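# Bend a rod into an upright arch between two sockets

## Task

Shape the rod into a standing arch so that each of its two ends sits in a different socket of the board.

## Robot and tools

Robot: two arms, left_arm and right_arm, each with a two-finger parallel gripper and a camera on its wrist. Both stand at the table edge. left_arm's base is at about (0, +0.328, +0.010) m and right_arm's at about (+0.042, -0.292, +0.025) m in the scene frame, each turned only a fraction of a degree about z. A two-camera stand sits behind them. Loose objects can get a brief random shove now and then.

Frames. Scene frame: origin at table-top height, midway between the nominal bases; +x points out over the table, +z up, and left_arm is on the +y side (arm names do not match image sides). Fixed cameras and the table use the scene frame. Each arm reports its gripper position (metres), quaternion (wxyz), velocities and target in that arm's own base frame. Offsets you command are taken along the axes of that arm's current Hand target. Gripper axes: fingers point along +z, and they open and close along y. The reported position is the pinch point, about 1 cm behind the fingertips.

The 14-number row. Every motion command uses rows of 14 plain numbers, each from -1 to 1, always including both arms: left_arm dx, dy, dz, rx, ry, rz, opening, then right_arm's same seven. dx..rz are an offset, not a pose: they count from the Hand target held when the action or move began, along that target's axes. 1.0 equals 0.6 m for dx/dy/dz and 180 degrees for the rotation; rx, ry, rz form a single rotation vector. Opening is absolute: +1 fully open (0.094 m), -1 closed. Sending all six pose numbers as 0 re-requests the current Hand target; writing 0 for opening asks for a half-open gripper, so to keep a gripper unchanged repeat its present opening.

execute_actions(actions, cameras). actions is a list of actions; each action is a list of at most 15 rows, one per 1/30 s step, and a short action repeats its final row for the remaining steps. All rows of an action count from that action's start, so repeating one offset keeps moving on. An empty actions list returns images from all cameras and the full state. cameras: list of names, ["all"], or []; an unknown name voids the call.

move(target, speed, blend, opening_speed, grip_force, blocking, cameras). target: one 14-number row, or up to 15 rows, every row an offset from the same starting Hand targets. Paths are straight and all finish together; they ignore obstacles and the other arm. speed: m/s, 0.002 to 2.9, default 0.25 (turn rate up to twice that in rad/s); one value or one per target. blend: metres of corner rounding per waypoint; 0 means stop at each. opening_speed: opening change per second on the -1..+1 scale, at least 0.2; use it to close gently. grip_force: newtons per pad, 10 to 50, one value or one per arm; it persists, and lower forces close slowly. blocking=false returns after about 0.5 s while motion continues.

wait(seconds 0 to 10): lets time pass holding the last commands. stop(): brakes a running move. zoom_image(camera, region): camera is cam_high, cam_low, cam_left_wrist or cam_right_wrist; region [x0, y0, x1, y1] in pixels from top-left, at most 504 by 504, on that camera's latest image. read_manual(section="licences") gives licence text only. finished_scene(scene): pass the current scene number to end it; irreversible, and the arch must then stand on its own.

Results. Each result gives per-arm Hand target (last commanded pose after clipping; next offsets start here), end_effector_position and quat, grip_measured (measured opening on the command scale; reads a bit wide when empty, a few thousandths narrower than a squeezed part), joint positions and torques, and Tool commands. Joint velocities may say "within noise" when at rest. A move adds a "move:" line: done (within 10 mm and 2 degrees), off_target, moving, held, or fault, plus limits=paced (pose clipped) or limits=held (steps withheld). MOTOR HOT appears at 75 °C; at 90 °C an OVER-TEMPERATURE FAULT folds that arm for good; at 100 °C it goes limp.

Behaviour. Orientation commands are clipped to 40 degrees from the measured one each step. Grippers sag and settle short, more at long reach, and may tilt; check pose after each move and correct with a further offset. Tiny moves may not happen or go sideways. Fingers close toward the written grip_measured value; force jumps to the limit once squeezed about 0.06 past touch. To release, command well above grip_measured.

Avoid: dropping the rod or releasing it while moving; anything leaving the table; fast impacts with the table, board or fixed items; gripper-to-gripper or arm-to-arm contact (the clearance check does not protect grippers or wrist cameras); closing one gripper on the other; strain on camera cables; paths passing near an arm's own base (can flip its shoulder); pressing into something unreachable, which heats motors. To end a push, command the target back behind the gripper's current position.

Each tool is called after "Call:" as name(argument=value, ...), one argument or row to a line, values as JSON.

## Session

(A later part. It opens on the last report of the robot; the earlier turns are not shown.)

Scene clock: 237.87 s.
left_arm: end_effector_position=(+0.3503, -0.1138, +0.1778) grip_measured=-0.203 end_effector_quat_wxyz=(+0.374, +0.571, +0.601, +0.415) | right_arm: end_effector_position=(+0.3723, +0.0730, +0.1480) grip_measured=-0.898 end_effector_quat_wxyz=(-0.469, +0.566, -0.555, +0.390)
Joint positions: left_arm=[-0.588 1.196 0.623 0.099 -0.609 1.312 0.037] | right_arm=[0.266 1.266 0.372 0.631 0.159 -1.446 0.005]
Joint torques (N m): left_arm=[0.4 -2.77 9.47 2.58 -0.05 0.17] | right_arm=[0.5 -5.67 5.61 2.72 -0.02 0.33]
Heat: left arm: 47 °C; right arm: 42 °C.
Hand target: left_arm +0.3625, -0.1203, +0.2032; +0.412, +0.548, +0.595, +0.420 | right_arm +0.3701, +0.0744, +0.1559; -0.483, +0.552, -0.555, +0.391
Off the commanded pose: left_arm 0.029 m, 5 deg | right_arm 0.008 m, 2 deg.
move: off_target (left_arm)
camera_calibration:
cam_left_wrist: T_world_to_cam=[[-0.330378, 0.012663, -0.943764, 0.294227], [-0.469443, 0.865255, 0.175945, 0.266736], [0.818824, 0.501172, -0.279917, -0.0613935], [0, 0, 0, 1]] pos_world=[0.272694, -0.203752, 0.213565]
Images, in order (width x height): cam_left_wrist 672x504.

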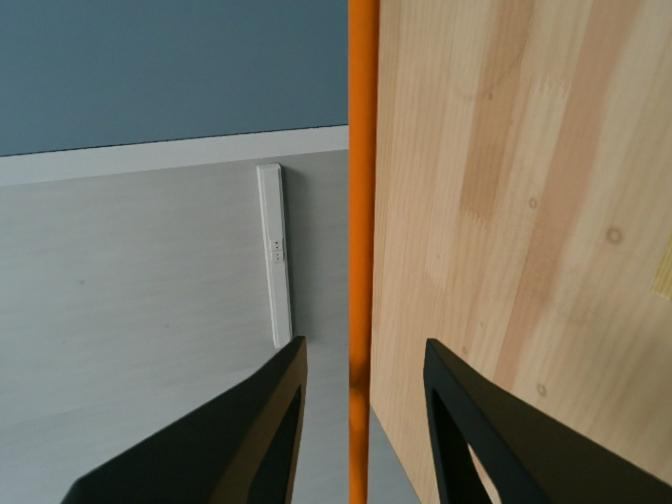

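Call:
move(
  target=[0,-0.0012,0.0108,0,0,0,-0.2,0,0,0,0,0,0,-1.0],
  speed=0.05,
)

Call:
move(
  target=[0,0,0,0,0,0,-1.0,0,0,0,0,0,0,-1.0],
  opening_speed=0.8,
  speed=0.05,
  cameras=["all"],
)

Scene clock: 241.37 s.
left_arm: end_effector_position=(+0.3556, -0.1151, +0.1760) grip_measured=-0.203 end_effector_quat_wxyz=(+0.376, +0.571, +0.600, +0.414) | right_arm: end_effector_position=(+0.3723, +0.0730, +0.1480) grip_measured=-0.898 end_effector_quat_wxyz=(-0.469, +0.566, -0.555, +0.390)
Joint positions: left_arm=[-0.577 1.221 0.628 0.125 -0.595 1.318 0.037] | right_arm=[0.266 1.266 0.372 0.631 0.159 -1.446 0.005]
Joint torques (N m): left_arm=[0.4 -3 9.35 2.57 -0.05 0.17] | right_arm=[0.49 -5.67 5.61 2.72 -0.02 0.32]
Heat: left arm: 48 °C; right arm: 42 °C.
Hand target: left_arm +0.3684, -0.1201, +0.2005; +0.412, +0.548, +0.595, +0.420 | right_arm +0.3701, +0.0744, +0.1559; -0.483, +0.552, -0.555, +0.391
Off the commanded pose: left_arm 0.028 m, 5 deg | right_arm 0.008 m, 2 deg.
move: off_target (left_arm)

Scene clock: 242.87 s.
left_arm: end_effector_position=(+0.3557, -0.1151, +0.1763) grip_measured=-0.851 end_effector_quat_wxyz=(+0.377, +0.571, +0.600, +0.414) | right_arm: end_effector_position=(+0.3723, +0.0730, +0.1480) grip_measured=-0.898 end_effector_quat_wxyz=(-0.469, +0.566, -0.555, +0.390)
Joint positions: left_arm=[-0.577 1.221 0.628 0.127 -0.595 1.318 0.007] | right_arm=[0.266 1.266 0.372 0.631 0.159 -1.446 0.005]
Joint torques (N m): left_arm=[0.43 -2.84 9.4 2.56 -0.05 0.17] | right_arm=[0.49 -5.67 5.61 2.72 -0.03 0.33]
Heat: left arm: 48 °C; right arm: 42 °C.
Hand target: left_arm +0.3684, -0.1201, +0.2005; +0.412, +0.548, +0.595, +0.420 | right_arm +0.3701, +0.0744, +0.1559; -0.483, +0.552, -0.555, +0.391
Off the commanded pose: left_arm 0.028 m, 5 deg | right_arm 0.008 m, 2 deg.
move: off_target (left_arm)
camera_calibration:
cam_left_wrist: T_world_to_cam=[[-0.32791, 0.0103346, -0.944652, 0.2936], [-0.466548, 0.867722, 0.171442, 0.270762], [0.821467, 0.496943, -0.279713, -0.0670635], [0, 0, 0, 1]] pos_world=[0.277688, -0.204654, 0.212172]
cam_right_wrist: T_world_to_cam=[[0.300809, -0.0679624, 0.95126, -0.239659], [-0.368771, -0.928158, 0.0503017, 0.229108], [0.879501, -0.365928, -0.304261, -0.135035], [0, 0, 0, 1]] pos_world=[0.275343, 0.146947, 0.175367]

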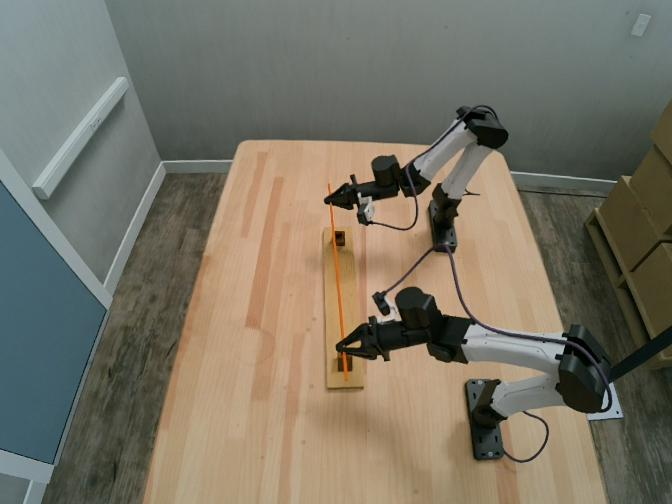

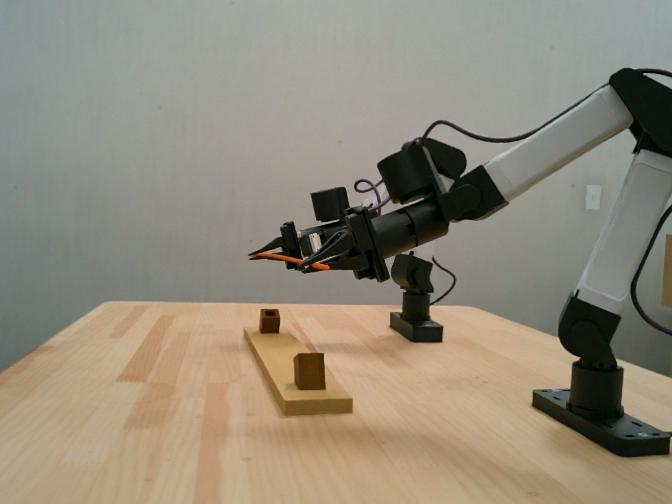

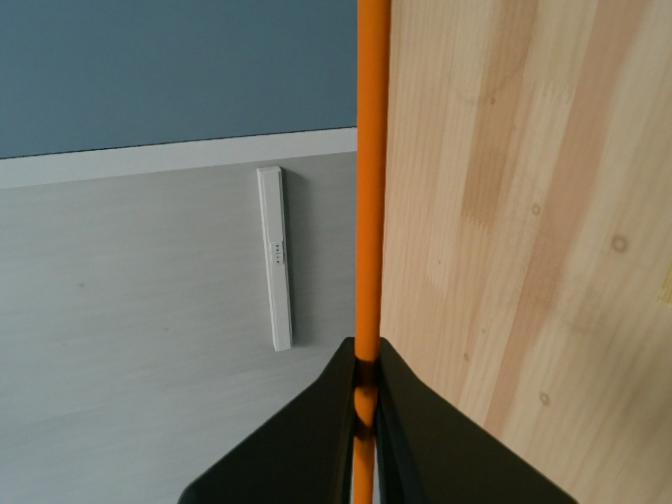

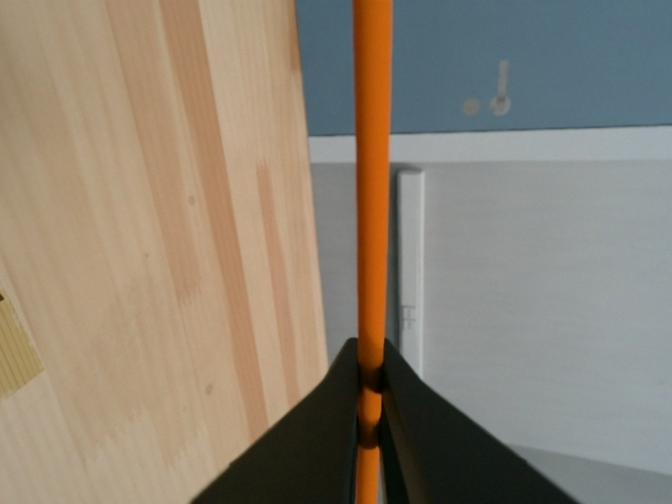

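Call:
move(
  target=[-0.0093,-0.0015,0.0112,-0.0397,-0.0376,-0.0846,-1.0,-0.0108,-0.0148,-0.0098,-0.0032,-0.0052,0.0542,-1.0],
  speed=0.1,
  cameras=["all"],
)

Scene clock: 286.47 s.
left_arm: end_effector_position=(+0.3696, -0.1181, +0.1795) grip_measured=-0.851 end_effector_quat_wxyz=(+0.487, +0.490, +0.617, +0.378) | right_arm: end_effector_position=(+0.3674, +0.0733, +0.1601) grip_measured=-0.898 end_effector_quat_wxyz=(+0.506, -0.514, +0.595, -0.354)
Joint positions: left_arm=[-0.525 1.267 0.514 0.475 -0.497 1.195 0.007] | right_arm=[0.274 1.208 0.372 0.594 0.167 -1.283 0.005]
Joint torques (N m): left_arm=[0.29 -3.18 6.61 2.86 0.11 -0.21] | right_arm=[0.54 -5.37 7.77 2.13 -0.14 0.47]
Motor temperatures (°C): left_arm=[22 26 42 53 22 23 25] | right_arm=[25 29 41 43 25 23 24]
Heat: left arm: 53 °C; right arm: 43 °C.
Hand target: left_arm +0.3749, -0.1253, +0.1978; +0.531, +0.462, +0.610, +0.365 | right_arm +0.3660, +0.0795, +0.1665; +0.517, -0.509, +0.598, -0.341
Off the commanded pose: left_arm 0.020 m, 6 deg | right_arm 0.009 m, 2 deg.
move: off_target (left_arm)
camera_calibration:
cam_left_wrist: T_world_to_cam=[[-0.189542, -0.224509, -0.955861, 0.224317], [-0.469505, 0.875722, -0.112586, 0.332344], [0.862345, 0.427442, -0.271394, -0.100811], [0, 0, 0, 1]] pos_world=[0.285489, -0.197589, 0.224474]
cam_right_wrist: T_world_to_cam=[[0.290037, -0.231066, 0.928702, -0.230055], [-0.405287, -0.908755, -0.0995306, 0.262963], [0.866961, -0.347523, -0.357221, -0.115271], [0, 0, 0, 1]] pos_world=[0.273236, 0.145752, 0.198648]

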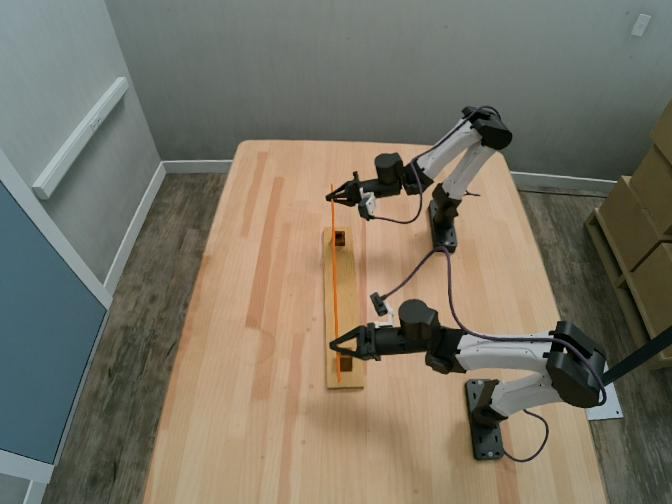

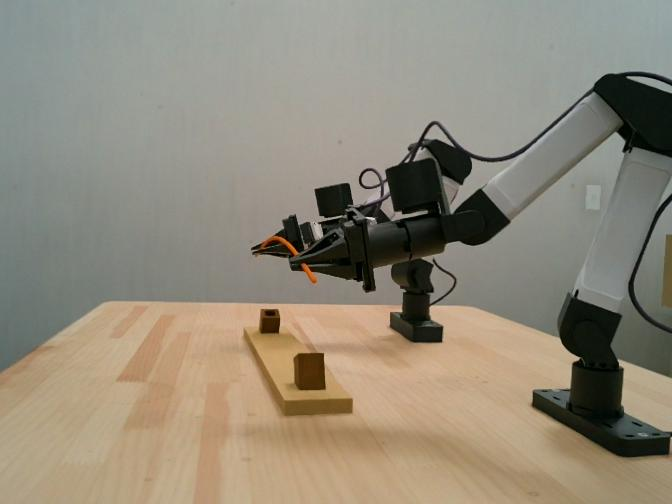

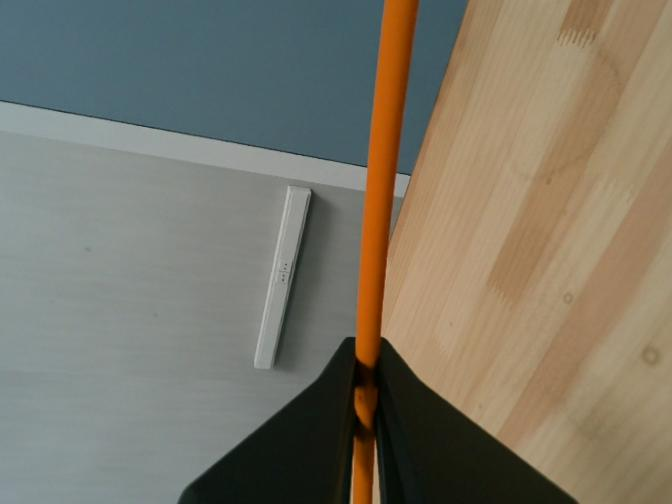

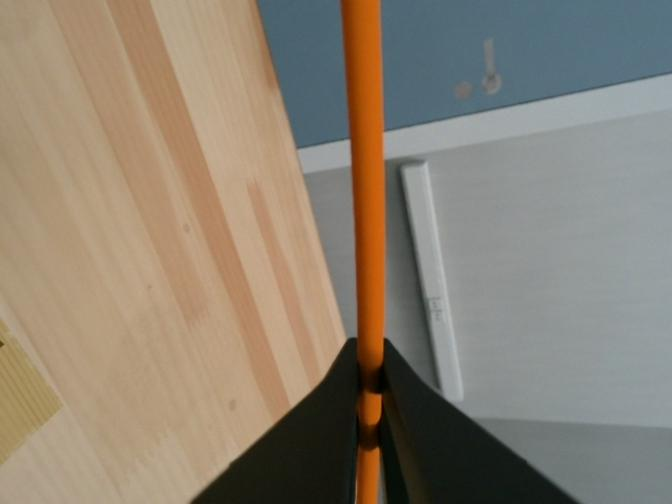

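Call:
move(
  target=[
    [-0.0218,-0.0192,-0.0117,-0.0041,-0.0223,-0.0817,-1.0,-0.0272,0.0133,-0.0062,-0.0041,-0.0212,0.0804,-1.0],
    [-0.0520,-0.0318,-0.0108,-0.0073,-0.0439,-0.1621,-1.0,-0.0573,0.0248,-0.0082,-0.0082,-0.0428,0.1608,-1.0],
  ],
  speed=0.1,
  blend=[0.01,0],
  cameras=["all"],
)

Scene clock: 296.10 s.
left_arm: end_effector_position=(+0.3649, -0.1415, +0.1675) grip_measured=-0.851 end_effector_quat_wxyz=(+0.601, +0.333, +0.688, +0.233) | right_arm: end_effector_position=(+0.3589, +0.0957, +0.1569) grip_measured=-0.898 end_effector_quat_wxyz=(+0.589, -0.371, +0.690, -0.199)
Joint positions: left_arm=[-0.582 1.362 0.43 0.74 -0.493 0.729 0.007] | right_arm=[0.338 1.208 0.346 0.629 0.167 -0.781 0.005]
Joint torques (N m): left_arm=[-1.87 -3.38 6.38 2.99 0.22 -0.28] | right_arm=[1.66 -2.54 5.76 3.14 -0.7 0.61]
Heat: left arm: 53 °C; right arm: 43 °C.
Hand target: left_arm +0.3654, -0.1606, +0.1907; +0.652, +0.311, +0.664, +0.194 | right_arm +0.3557, +0.1157, +0.1631; +0.617, -0.371, +0.675, -0.159
Off the commanded pose: left_arm 0.030 m, 8 deg | right_arm 0.021 m, 6 deg.
move: off_target (left_arm, right_arm)
camera_calibration:
cam_left_wrist: T_world_to_cam=[[-0.130329, -0.664166, -0.736137, 0.0861129], [-0.481478, 0.691442, -0.538598, 0.398893], [0.866714, 0.284238, -0.409896, -0.0887009], [0, 0, 0, 1]] pos_world=[0.280159, -0.193406, 0.241876]
cam_right_wrist: T_world_to_cam=[[0.313315, -0.649599, 0.692716, -0.150746], [-0.466868, -0.740571, -0.483311, 0.345794], [0.826963, -0.171978, -0.535308, -0.0756846], [0, 0, 0, 1]] pos_world=[0.271259, 0.145144, 0.231036]

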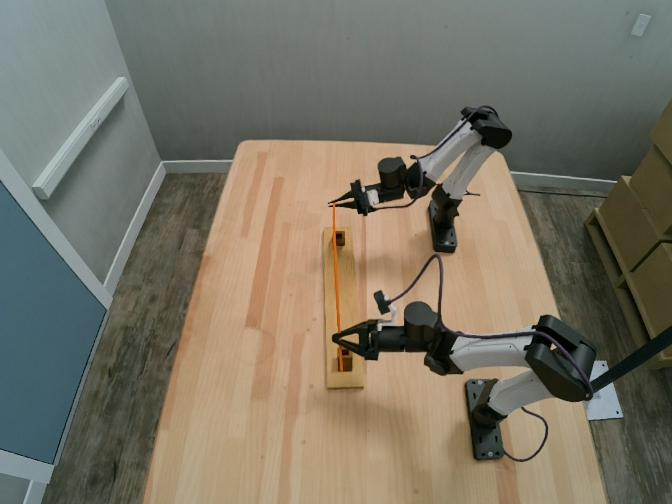

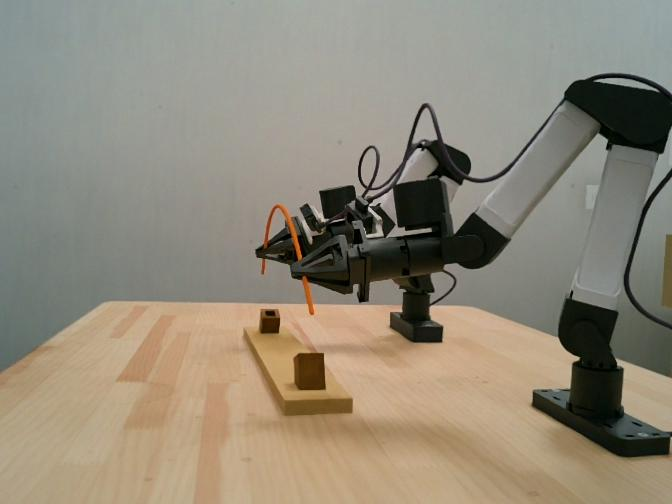

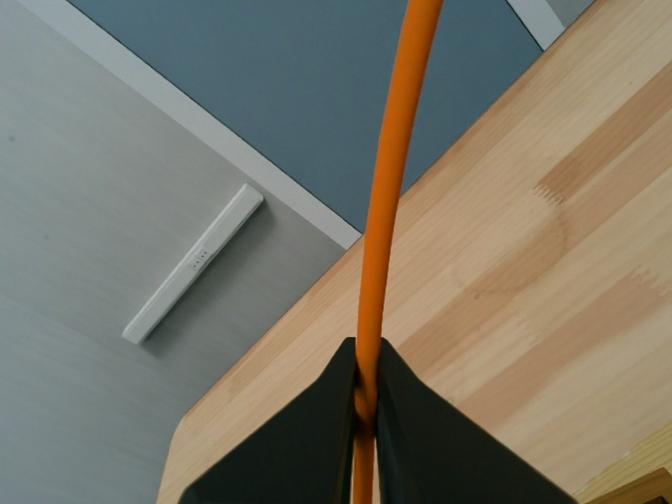

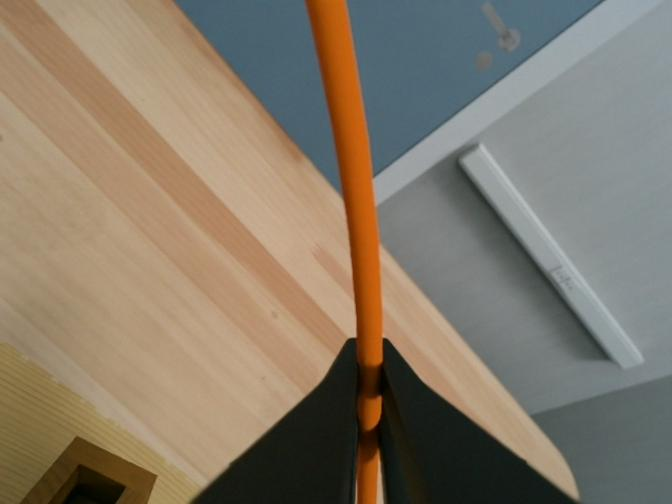

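Call:
move(
  target=[
    [-0.0382,-0.0367,-0.0005,0.0085,-0.0346,-0.0853,-1.0,-0.0338,0.0405,0.0048,-0.0224,-0.0376,0.0778,-1.0],
    [-0.0577,-0.0615,0.0050,0.0073,-0.0479,-0.1392,-1.0,-0.0525,0.0627,0.0078,-0.0266,-0.0504,0.1317,-1.0],
  ],
  speed=0.1,
  blend=[0.01,0],
  cameras=["all"],
)

Scene clock: 315.67 s.
left_arm: end_effector_position=(+0.3629, -0.1841, +0.1629) grip_measured=-0.851 end_effector_quat_wxyz=(+0.681, +0.192, +0.702, +0.079) | right_arm: end_effector_position=(+0.3562, +0.1359, +0.1503) grip_measured=-0.898 end_effector_quat_wxyz=(+0.652, -0.247, +0.716, -0.033)
Joint positions: left_arm=[-0.691 1.567 0.419 1.078 -0.539 0.347 0.007] | right_arm=[0.432 1.362 0.3 0.913 0.148 -0.36 0.005]
Joint torques (N m): left_arm=[-2.5 -4.19 7.17 2.89 0.46 -0.23] | right_arm=[2.43 -3.11 5.24 3.25 -1.03 0.56]
Motor temperatures (°C): left_arm=[22 27 41 55 22 23 25] | right_arm=[26 28 42 47 26 23 24]
Heat: left arm: 55 °C; right arm: 47 °C.
Hand target: left_arm +0.3610, -0.2110, +0.1918; +0.722, +0.181, +0.668, +0.017 | right_arm +0.3475, +0.1642, +0.1594; +0.672, -0.262, +0.692, +0.029
Off the commanded pose: left_arm 0.040 m, 10 deg | right_arm 0.031 m, 8 deg.
move: off_target (left_arm, right_arm)
camera_calibration:
cam_left_wrist: T_world_to_cam=[[-0.11348, -0.91534, -0.386362, -0.0551778], [-0.433405, 0.39553, -0.809763, 0.397154], [0.894026, 0.0755589, -0.441598, -0.120037], [0, 0, 0, 1]] pos_world=[0.273183, -0.198523, 0.247274]
cam_right_wrist: T_world_to_cam=[[0.346681, -0.871001, 0.348094, -0.0492279], [-0.459171, -0.481194, -0.746736, 0.37276], [0.817908, 0.0990445, -0.566759, -0.098984], [0, 0, 0, 1]] pos_world=[0.269187, 0.146296, 0.239389]

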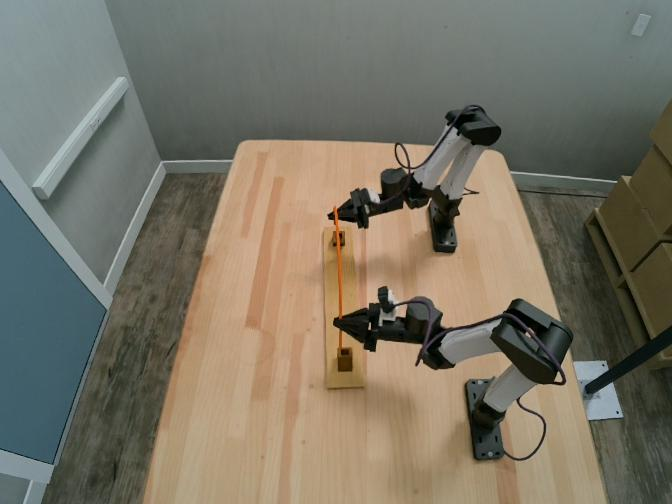

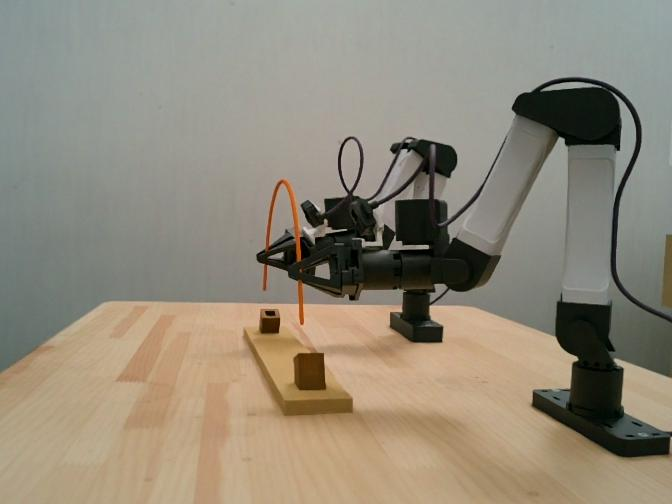

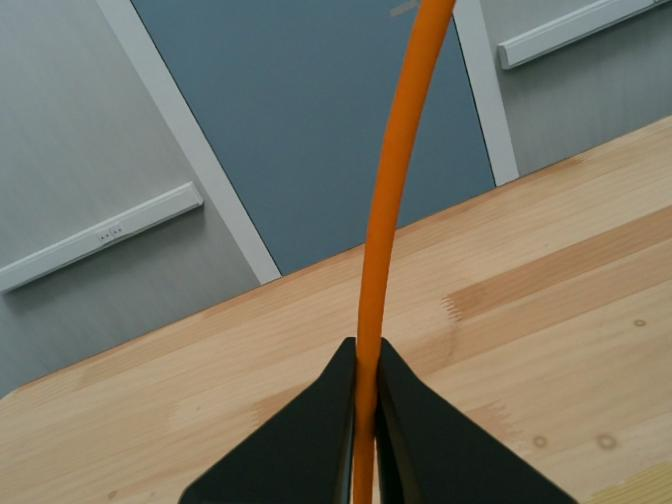

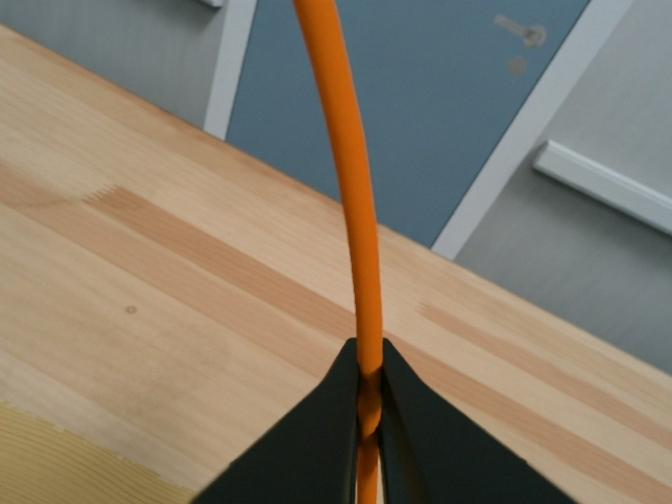

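Call:
zoom_image(
  camera="cam_low",
  region=[230, 160, 380, 430],
)

Call:
zoom_image(
  camera="cam_high",
  region=[310, 300, 390, 400],
)

Call:
zoom_image(
  camera="cam_high",
  region=[310, 190, 370, 265],
)

Scaled by 1.867 from the camera's 672x504 image, which has a finer 960x720 frame.

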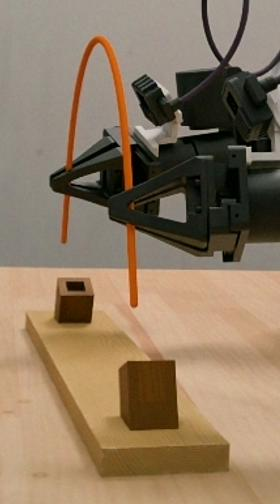

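Scaled by 5.040 from the camera's 672x504 image, which has a finer 960x720 frame.

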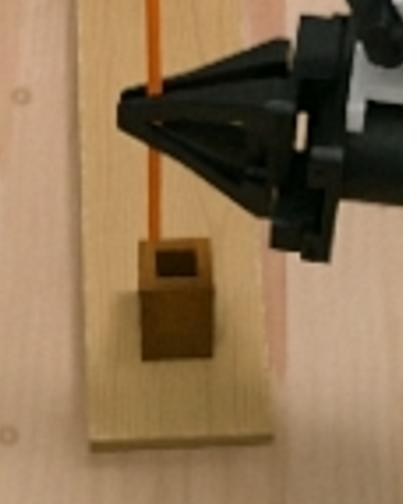

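Scaled by 6.720 from the camera's 672x504 image, which has a finer 960x720 frame.

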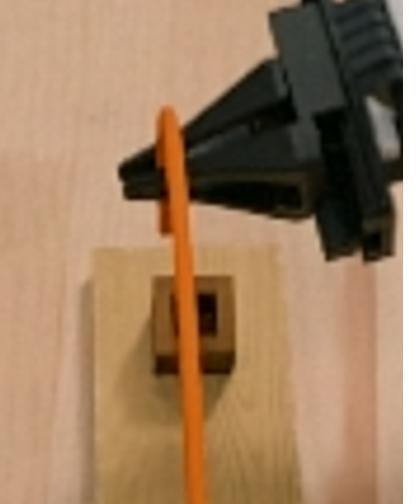

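Call:
move(
  target=[0.0488,-0.0385,-0.0122,0,0,0,-1.0,0.0483,0.0420,-0.0057,0,0,0,-1.0],
  speed=0.06,
  cameras=["cam_low","cam_high","cam_left_wrist","cam_right_wrist"],
)

Scene clock: 328.63 s.
left_arm: end_effector_position=(+0.3585, -0.1911, +0.1345) grip_measured=-0.851 end_effector_quat_wxyz=(+0.687, +0.172, +0.702, +0.083) | right_arm: end_effector_position=(+0.3430, +0.1435, +0.1050) grip_measured=-0.898 end_effector_quat_wxyz=(+0.638, -0.243, +0.730, -0.031)
Joint positions: left_arm=[-0.741 1.754 0.394 1.306 -0.62 0.33 0.007] | right_arm=[0.5 1.567 0.214 1.161 0.222 -0.327 0.005]
Joint torques (N m): left_arm=[-3.12 -4.81 5.35 2.84 0.67 -0.04] | right_arm=[2.97 -3.56 4.3 3.66 -1.02 0.27]
Motor temperatures (°C): left_arm=[22 27 41 56 23 23 25] | right_arm=[26 28 41 51 26 23 24]
Heat: left arm: 56 °C; right arm: 51 °C.
Hand target: left_arm +0.3521, -0.2231, +0.1569; +0.722, +0.181, +0.668, +0.017 | right_arm +0.3354, +0.1752, +0.1245; +0.672, -0.262, +0.692, +0.029
Off the commanded pose: left_arm 0.040 m, 9 deg | right_arm 0.038 m, 9 deg.
move: off_target (left_arm, right_arm)
camera_calibration:
cam_left_wrist: T_world_to_cam=[[-0.0793874, -0.927367, -0.365635, -0.0904036], [-0.434029, 0.362356, -0.824813, 0.370871], [0.897394, 0.0932164, -0.431271, -0.127219], [0, 0, 0, 1]] pos_world=[0.267957, -0.206366, 0.217979]
cam_right_wrist: T_world_to_cam=[[0.351262, -0.874912, 0.333383, -0.021718], [-0.493698, -0.475629, -0.728039, 0.345589], [0.795536, 0.091142, -0.599012, -0.102384], [0, 0, 0, 1]] pos_world=[0.259696, 0.154702, 0.197513]

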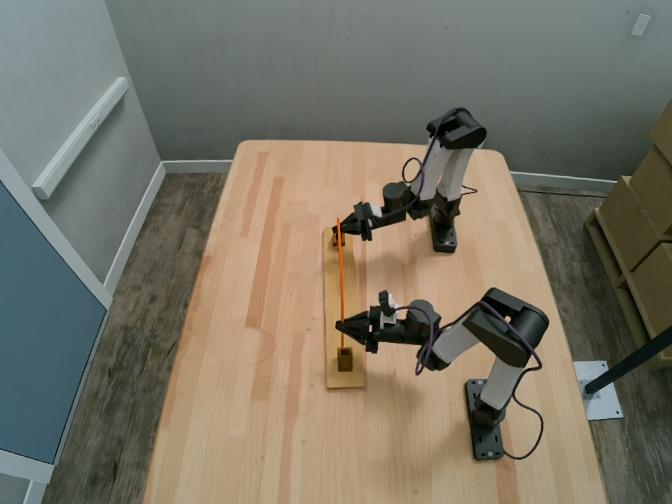

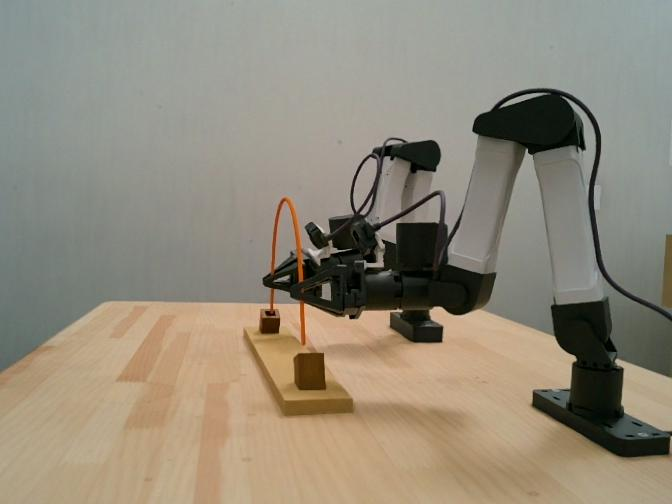

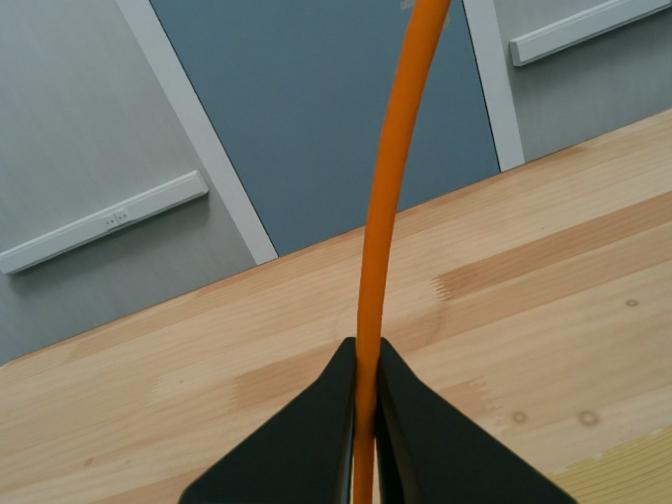

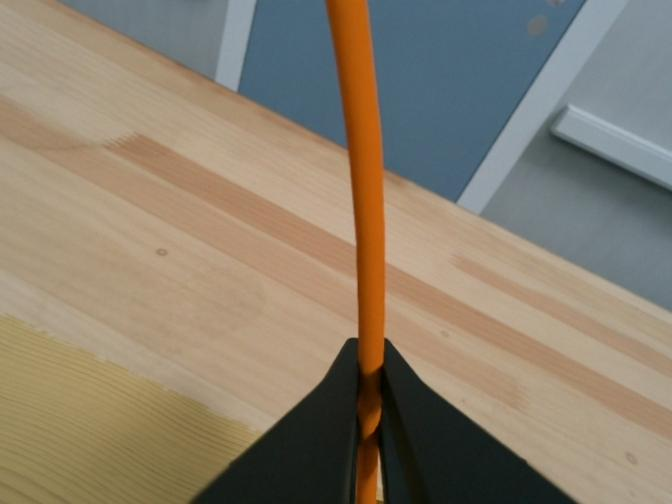

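Call:
zoom_image(
  camera="cam_low",
  region=[230, 250, 380, 430],
)

Call:
zoom_image(
  camera="cam_high",
  region=[310, 300, 390, 400],
)

Call:
zoom_image(
  camera="cam_high",
  region=[310, 200, 370, 260],
)

Call:
zoom_image(
  camera="cam_low",
  region=[250, 280, 310, 340],
)

Scaled by 2.800 from the camera's 672x504 image, which has a finer 960x720 frame.

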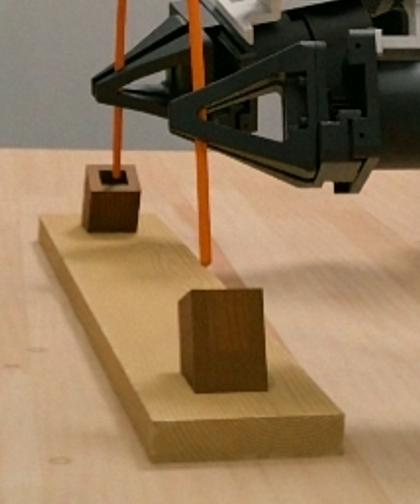

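Scaled by 5.040 from the camera's 672x504 image, which has a finer 960x720 frame.

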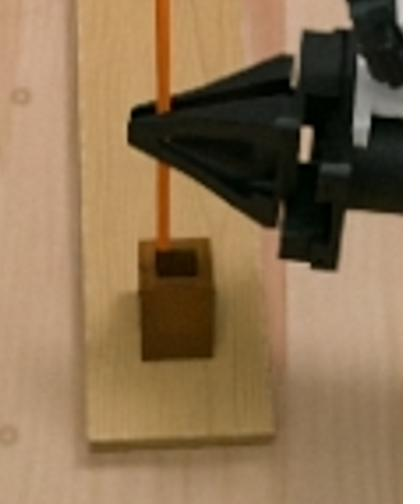

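Scaled by 8.400 from the camera's 672x504 image, which has a finer 960x720 frame.

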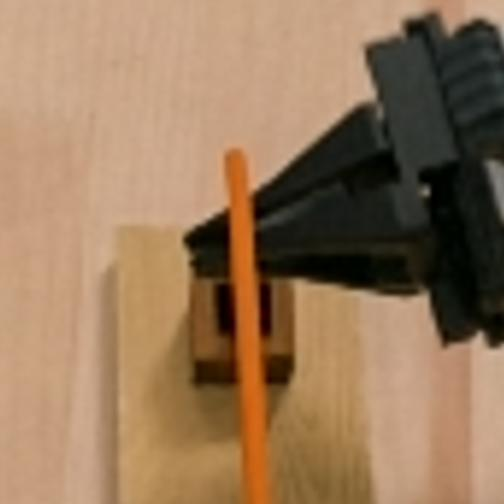

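Scaled by 8.400 from the camera's 672x504 image, which has a finer 960x720 frame.

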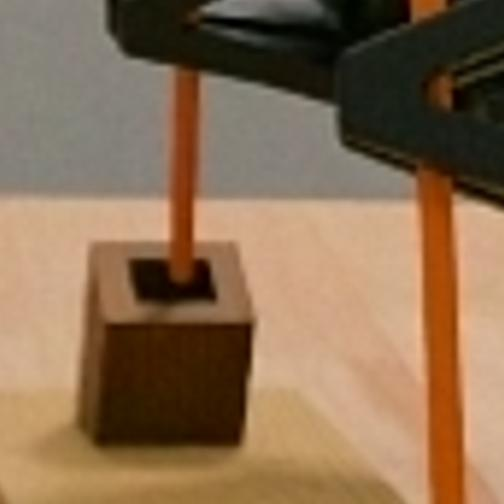

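Call:
move(
  target=[0.0257,-0.0168,-0.0163,0,0,0,-1.0,0,0,0,0,0,0,-1.0],
  speed=0.04,
  cameras=["cam_low","cam_high"],
)

Scene clock: 337.93 s.
left_arm: end_effector_position=(+0.3486, -0.1938, +0.1163) grip_measured=-0.851 end_effector_quat_wxyz=(+0.686, +0.172, +0.702, +0.084) | right_arm: end_effector_position=(+0.3431, +0.1430, +0.1051) grip_measured=-0.898 end_effector_quat_wxyz=(+0.638, -0.242, +0.731, -0.032)
Joint positions: left_arm=[-0.778 1.85 0.364 1.429 -0.66 0.327 0.007] | right_arm=[0.5 1.567 0.214 1.161 0.225 -0.327 0.005]
Joint torques (N m): left_arm=[-3.03 -4.96 4.72 2.87 0.71 0.01] | right_arm=[2.97 -3.58 4.27 3.64 -1.07 0.27]
Motor temperatures (°C): left_arm=[22 27 40 55 23 23 25] | right_arm=[26 28 41 54 26 23 25]
Heat: left arm: 55 °C; right arm: 54 °C.
Hand target: left_arm +0.3421, -0.2261, +0.1389; +0.722, +0.181, +0.668, +0.017 | right_arm +0.3354, +0.1752, +0.1245; +0.672, -0.262, +0.692, +0.029
Off the commanded pose: left_arm 0.040 m, 10 deg | right_arm 0.038 m, 9 deg.
move: off_target (left_arm, right_arm)
Images, in order (width x height): cam_high 672x504, cam_low 672x504.

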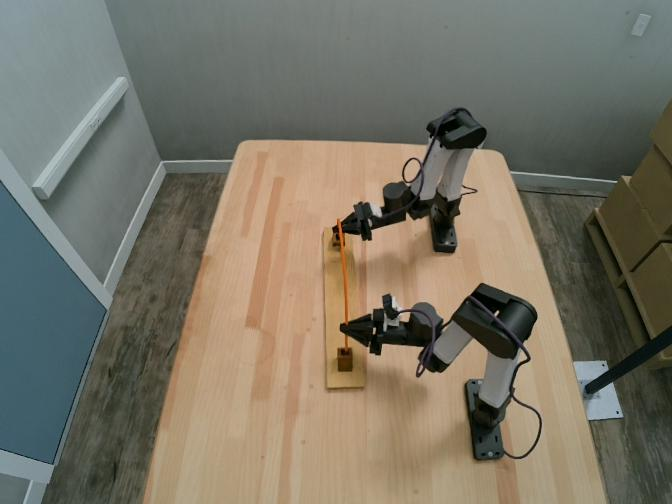

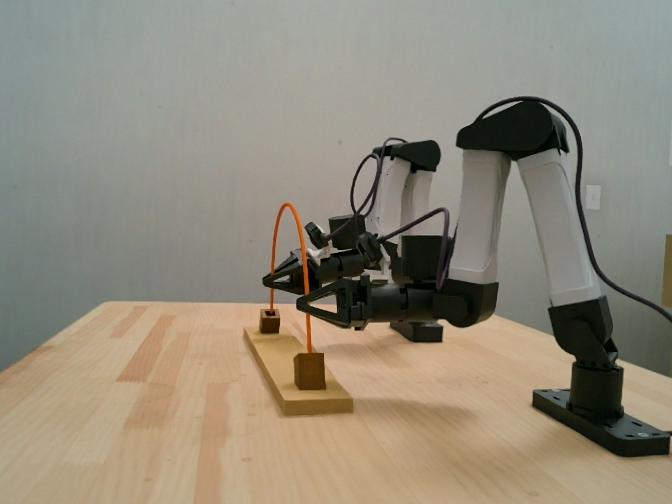

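Call:
zoom_image(
  camera="cam_low",
  region=[280, 320, 350, 400],
)

Call:
zoom_image(
  camera="cam_high",
  region=[315, 310, 375, 380],
)

Call:
zoom_image(
  camera="cam_low",
  region=[250, 280, 310, 340],
)

Scaled by 6.300 from the camera's 672x504 image, which has a finer 960x720 frame.

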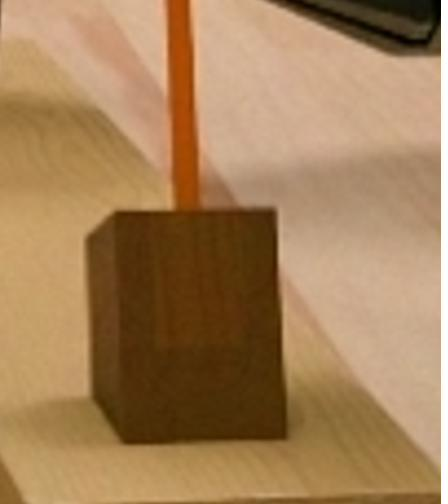

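Scaled by 7.200 from the camera's 672x504 image, which has a finer 960x720 frame.

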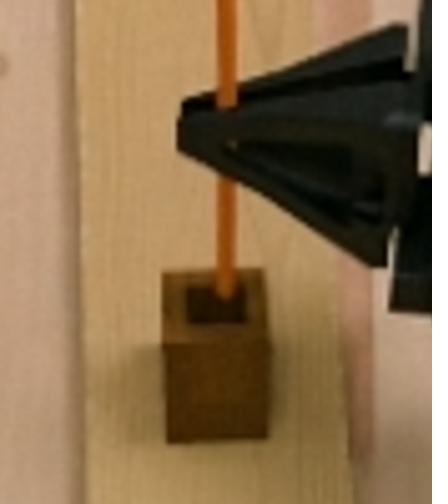

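Scaled by 8.400 from the camera's 672x504 image, which has a finer 960x720 frame.

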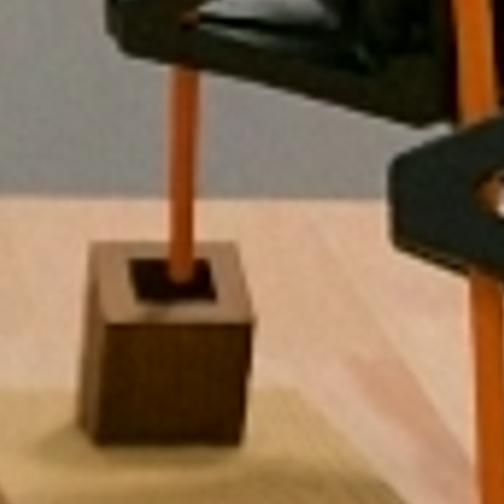

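Call:
move(
  target=[0.0397,0.0052,-0.0055,0,0,0,-1.0,0.0373,0.0043,0.0002,0,0,0,-1.0],
  speed=0.04,
  cameras=["cam_low","cam_high"],
)

Scene clock: 343.47 s.
left_arm: end_effector_position=(+0.3444, -0.1880, +0.0941) grip_measured=-0.851 end_effector_quat_wxyz=(+0.669, +0.181, +0.715, +0.091) | right_arm: end_effector_position=(+0.3391, +0.1405, +0.0723) grip_measured=-0.898 end_effector_quat_wxyz=(+0.609, -0.254, +0.750, -0.037)
Joint positions: left_arm=[-0.775 1.908 0.338 1.458 -0.66 0.315 0.007] | right_arm=[0.5 1.689 0.196 1.229 0.226 -0.327 0.005]
Joint torques (N m): left_arm=[-1.52 -5.11 4 2.96 0.86 -0.12] | right_arm=[1.43 -2.5 2.78 4.6 -1.23 0.24]
Motor temperatures (°C): left_arm=[22 27 40 57 23 23 25] | right_arm=[26 28 40 56 26 23 25]
Heat: left arm: 57 °C; right arm: 56 °C.
Hand target: left_arm +0.3421, -0.2161, +0.1168; +0.722, +0.181, +0.668, +0.017 | right_arm +0.3353, +0.1702, +0.1025; +0.672, -0.262, +0.692, +0.029
Off the commanded pose: left_arm 0.036 m, 12 deg | right_arm 0.043 m, 12 deg.
joint sent to its limit (left arm) — joint 4 (wrist pitch), upper limit. The joint targets are off in position and orientation.
move: off_target (left_arm, right_arm)
Images, in order (width x height): cam_high 672x504, cam_low 672x504.

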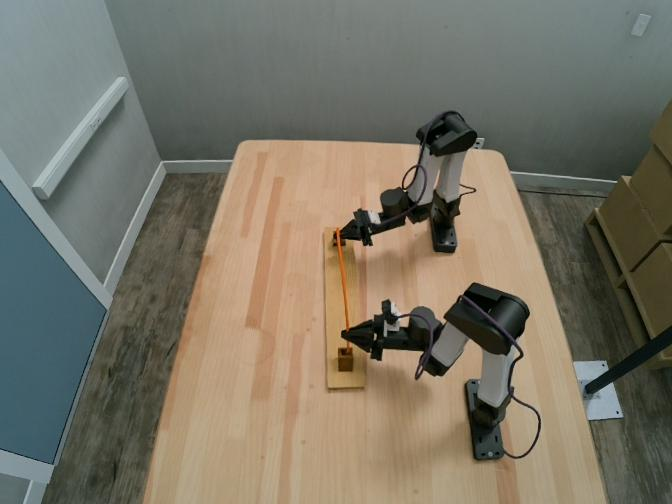

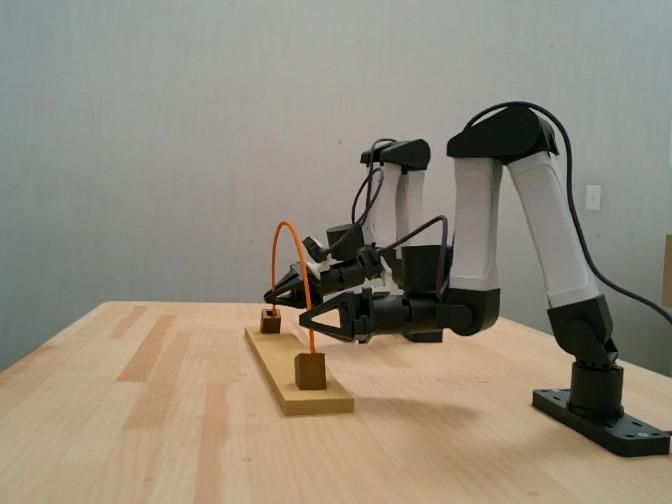

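Call:
zoom_image(
  camera="cam_high",
  region=[315, 310, 375, 400],
)

Call:
zoom_image(
  camera="cam_high",
  region=[310, 215, 370, 265],
)

Call:
zoom_image(
  camera="cam_low",
  region=[240, 290, 360, 420],
)

Scaled by 5.600 from the camera's 672x504 image, which has a finer 960x720 frame.

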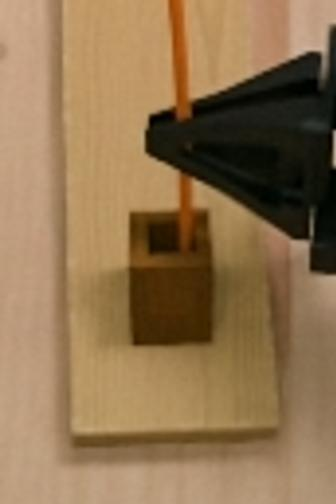

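Scaled by 8.400 from the camera's 672x504 image, which has a finer 960x720 frame.

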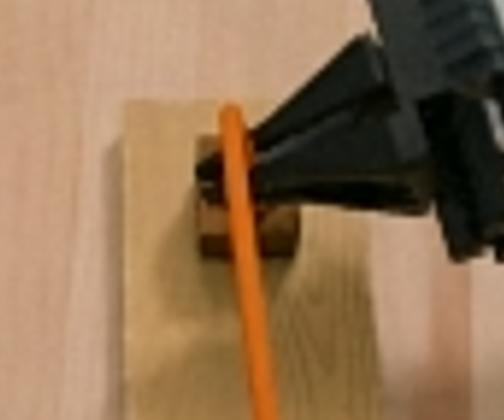

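Scaled by 3.877 from the camera's 672x504 image, which has a finer 960x720 frame.

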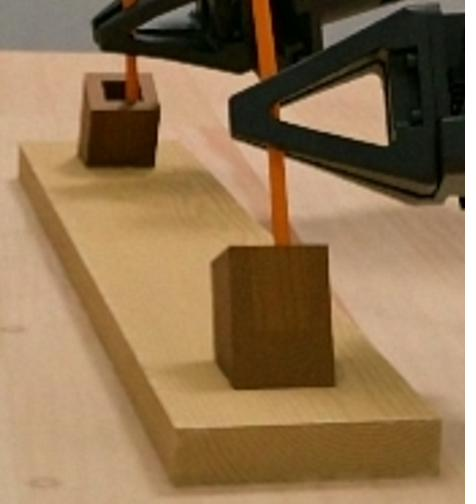

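Call:
move(
  target=[0.0290,0.0027,0.0082,0,0,0,-1.0,0.0215,-0.0042,0.0100,0,0,0,-1.0],
  speed=0.04,
  cameras=["cam_low","cam_high"],
)

Scene clock: 350.90 s.
left_arm: end_effector_position=(+0.3488, -0.1844, +0.0877) grip_measured=-0.851 end_effector_quat_wxyz=(+0.666, +0.177, +0.719, +0.091) | right_arm: end_effector_position=(+0.3479, +0.1401, +0.0694) grip_measured=-0.898 end_effector_quat_wxyz=(+0.608, -0.250, +0.753, -0.041)
Joint positions: left_arm=[-0.755 1.937 0.344 1.471 -0.646 0.302 0.007] | right_arm=[0.487 1.729 0.226 1.235 0.226 -0.327 0.005]
Joint torques (N m): left_arm=[-0.73 -3.56 4.18 2.84 0.95 -0.22] | right_arm=[0.13 0.31 1.39 5.03 -1.5 0.21]
Motor temperatures (°C): left_arm=[22 27 40 58 23 23 25] | right_arm=[26 27 40 62 26 23 25]
Heat: left arm: 58 °C; right arm: 62 °C.
Hand target: left_arm +0.3491, -0.2111, +0.1008; +0.722, +0.181, +0.668, +0.017 | right_arm +0.3424, +0.1662, +0.0906; +0.672, -0.262, +0.692, +0.029
Off the commanded pose: left_arm 0.030 m, 12 deg | right_arm 0.034 m, 13 deg.
joint sent to its limit (left arm) — joint 4 (wrist pitch), upper limit. The joint targets are off in position and orientation.
move: off_target (left_arm, right_arm)
Images, in order (width x height): cam_high 672x504, cam_low 672x504.

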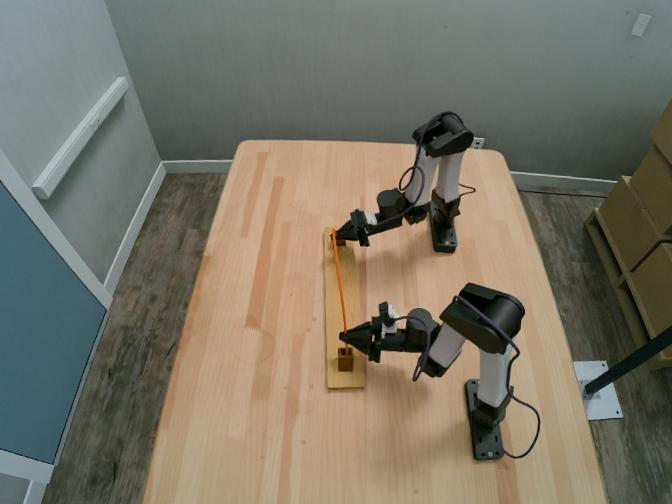

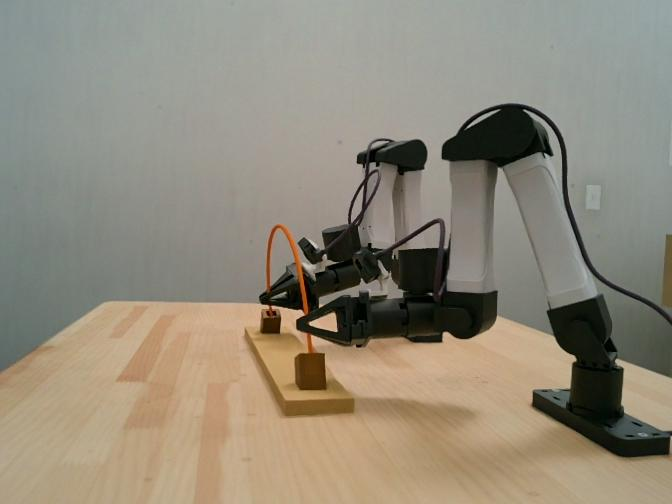

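Call:
zoom_image(
  camera="cam_low",
  region=[240, 290, 360, 420],
)

Call:
zoom_image(
  camera="cam_high",
  region=[315, 310, 375, 400],
)

Call:
zoom_image(
  camera="cam_high",
  region=[310, 215, 370, 265],
)

Scaled by 3.877 from the camera's 672x504 image, which has a finer 960x720 frame.

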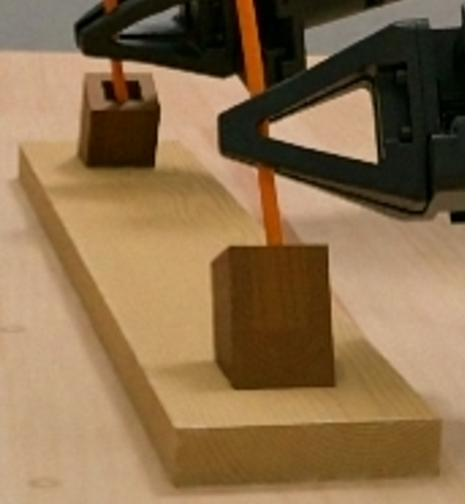

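Scaled by 5.600 from the camera's 672x504 image, which has a finer 960x720 frame.

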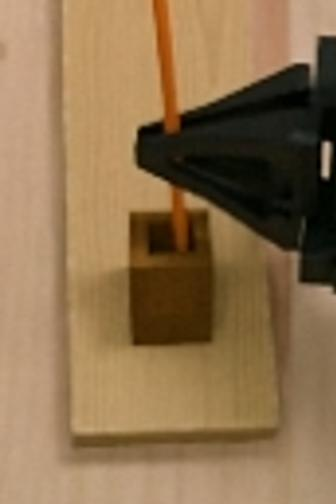

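Scaled by 8.400 from the camera's 672x504 image, which has a finer 960x720 frame.

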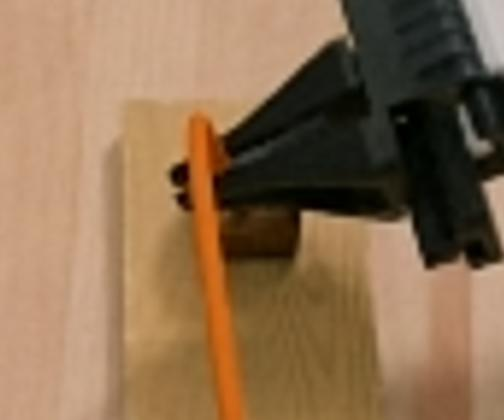

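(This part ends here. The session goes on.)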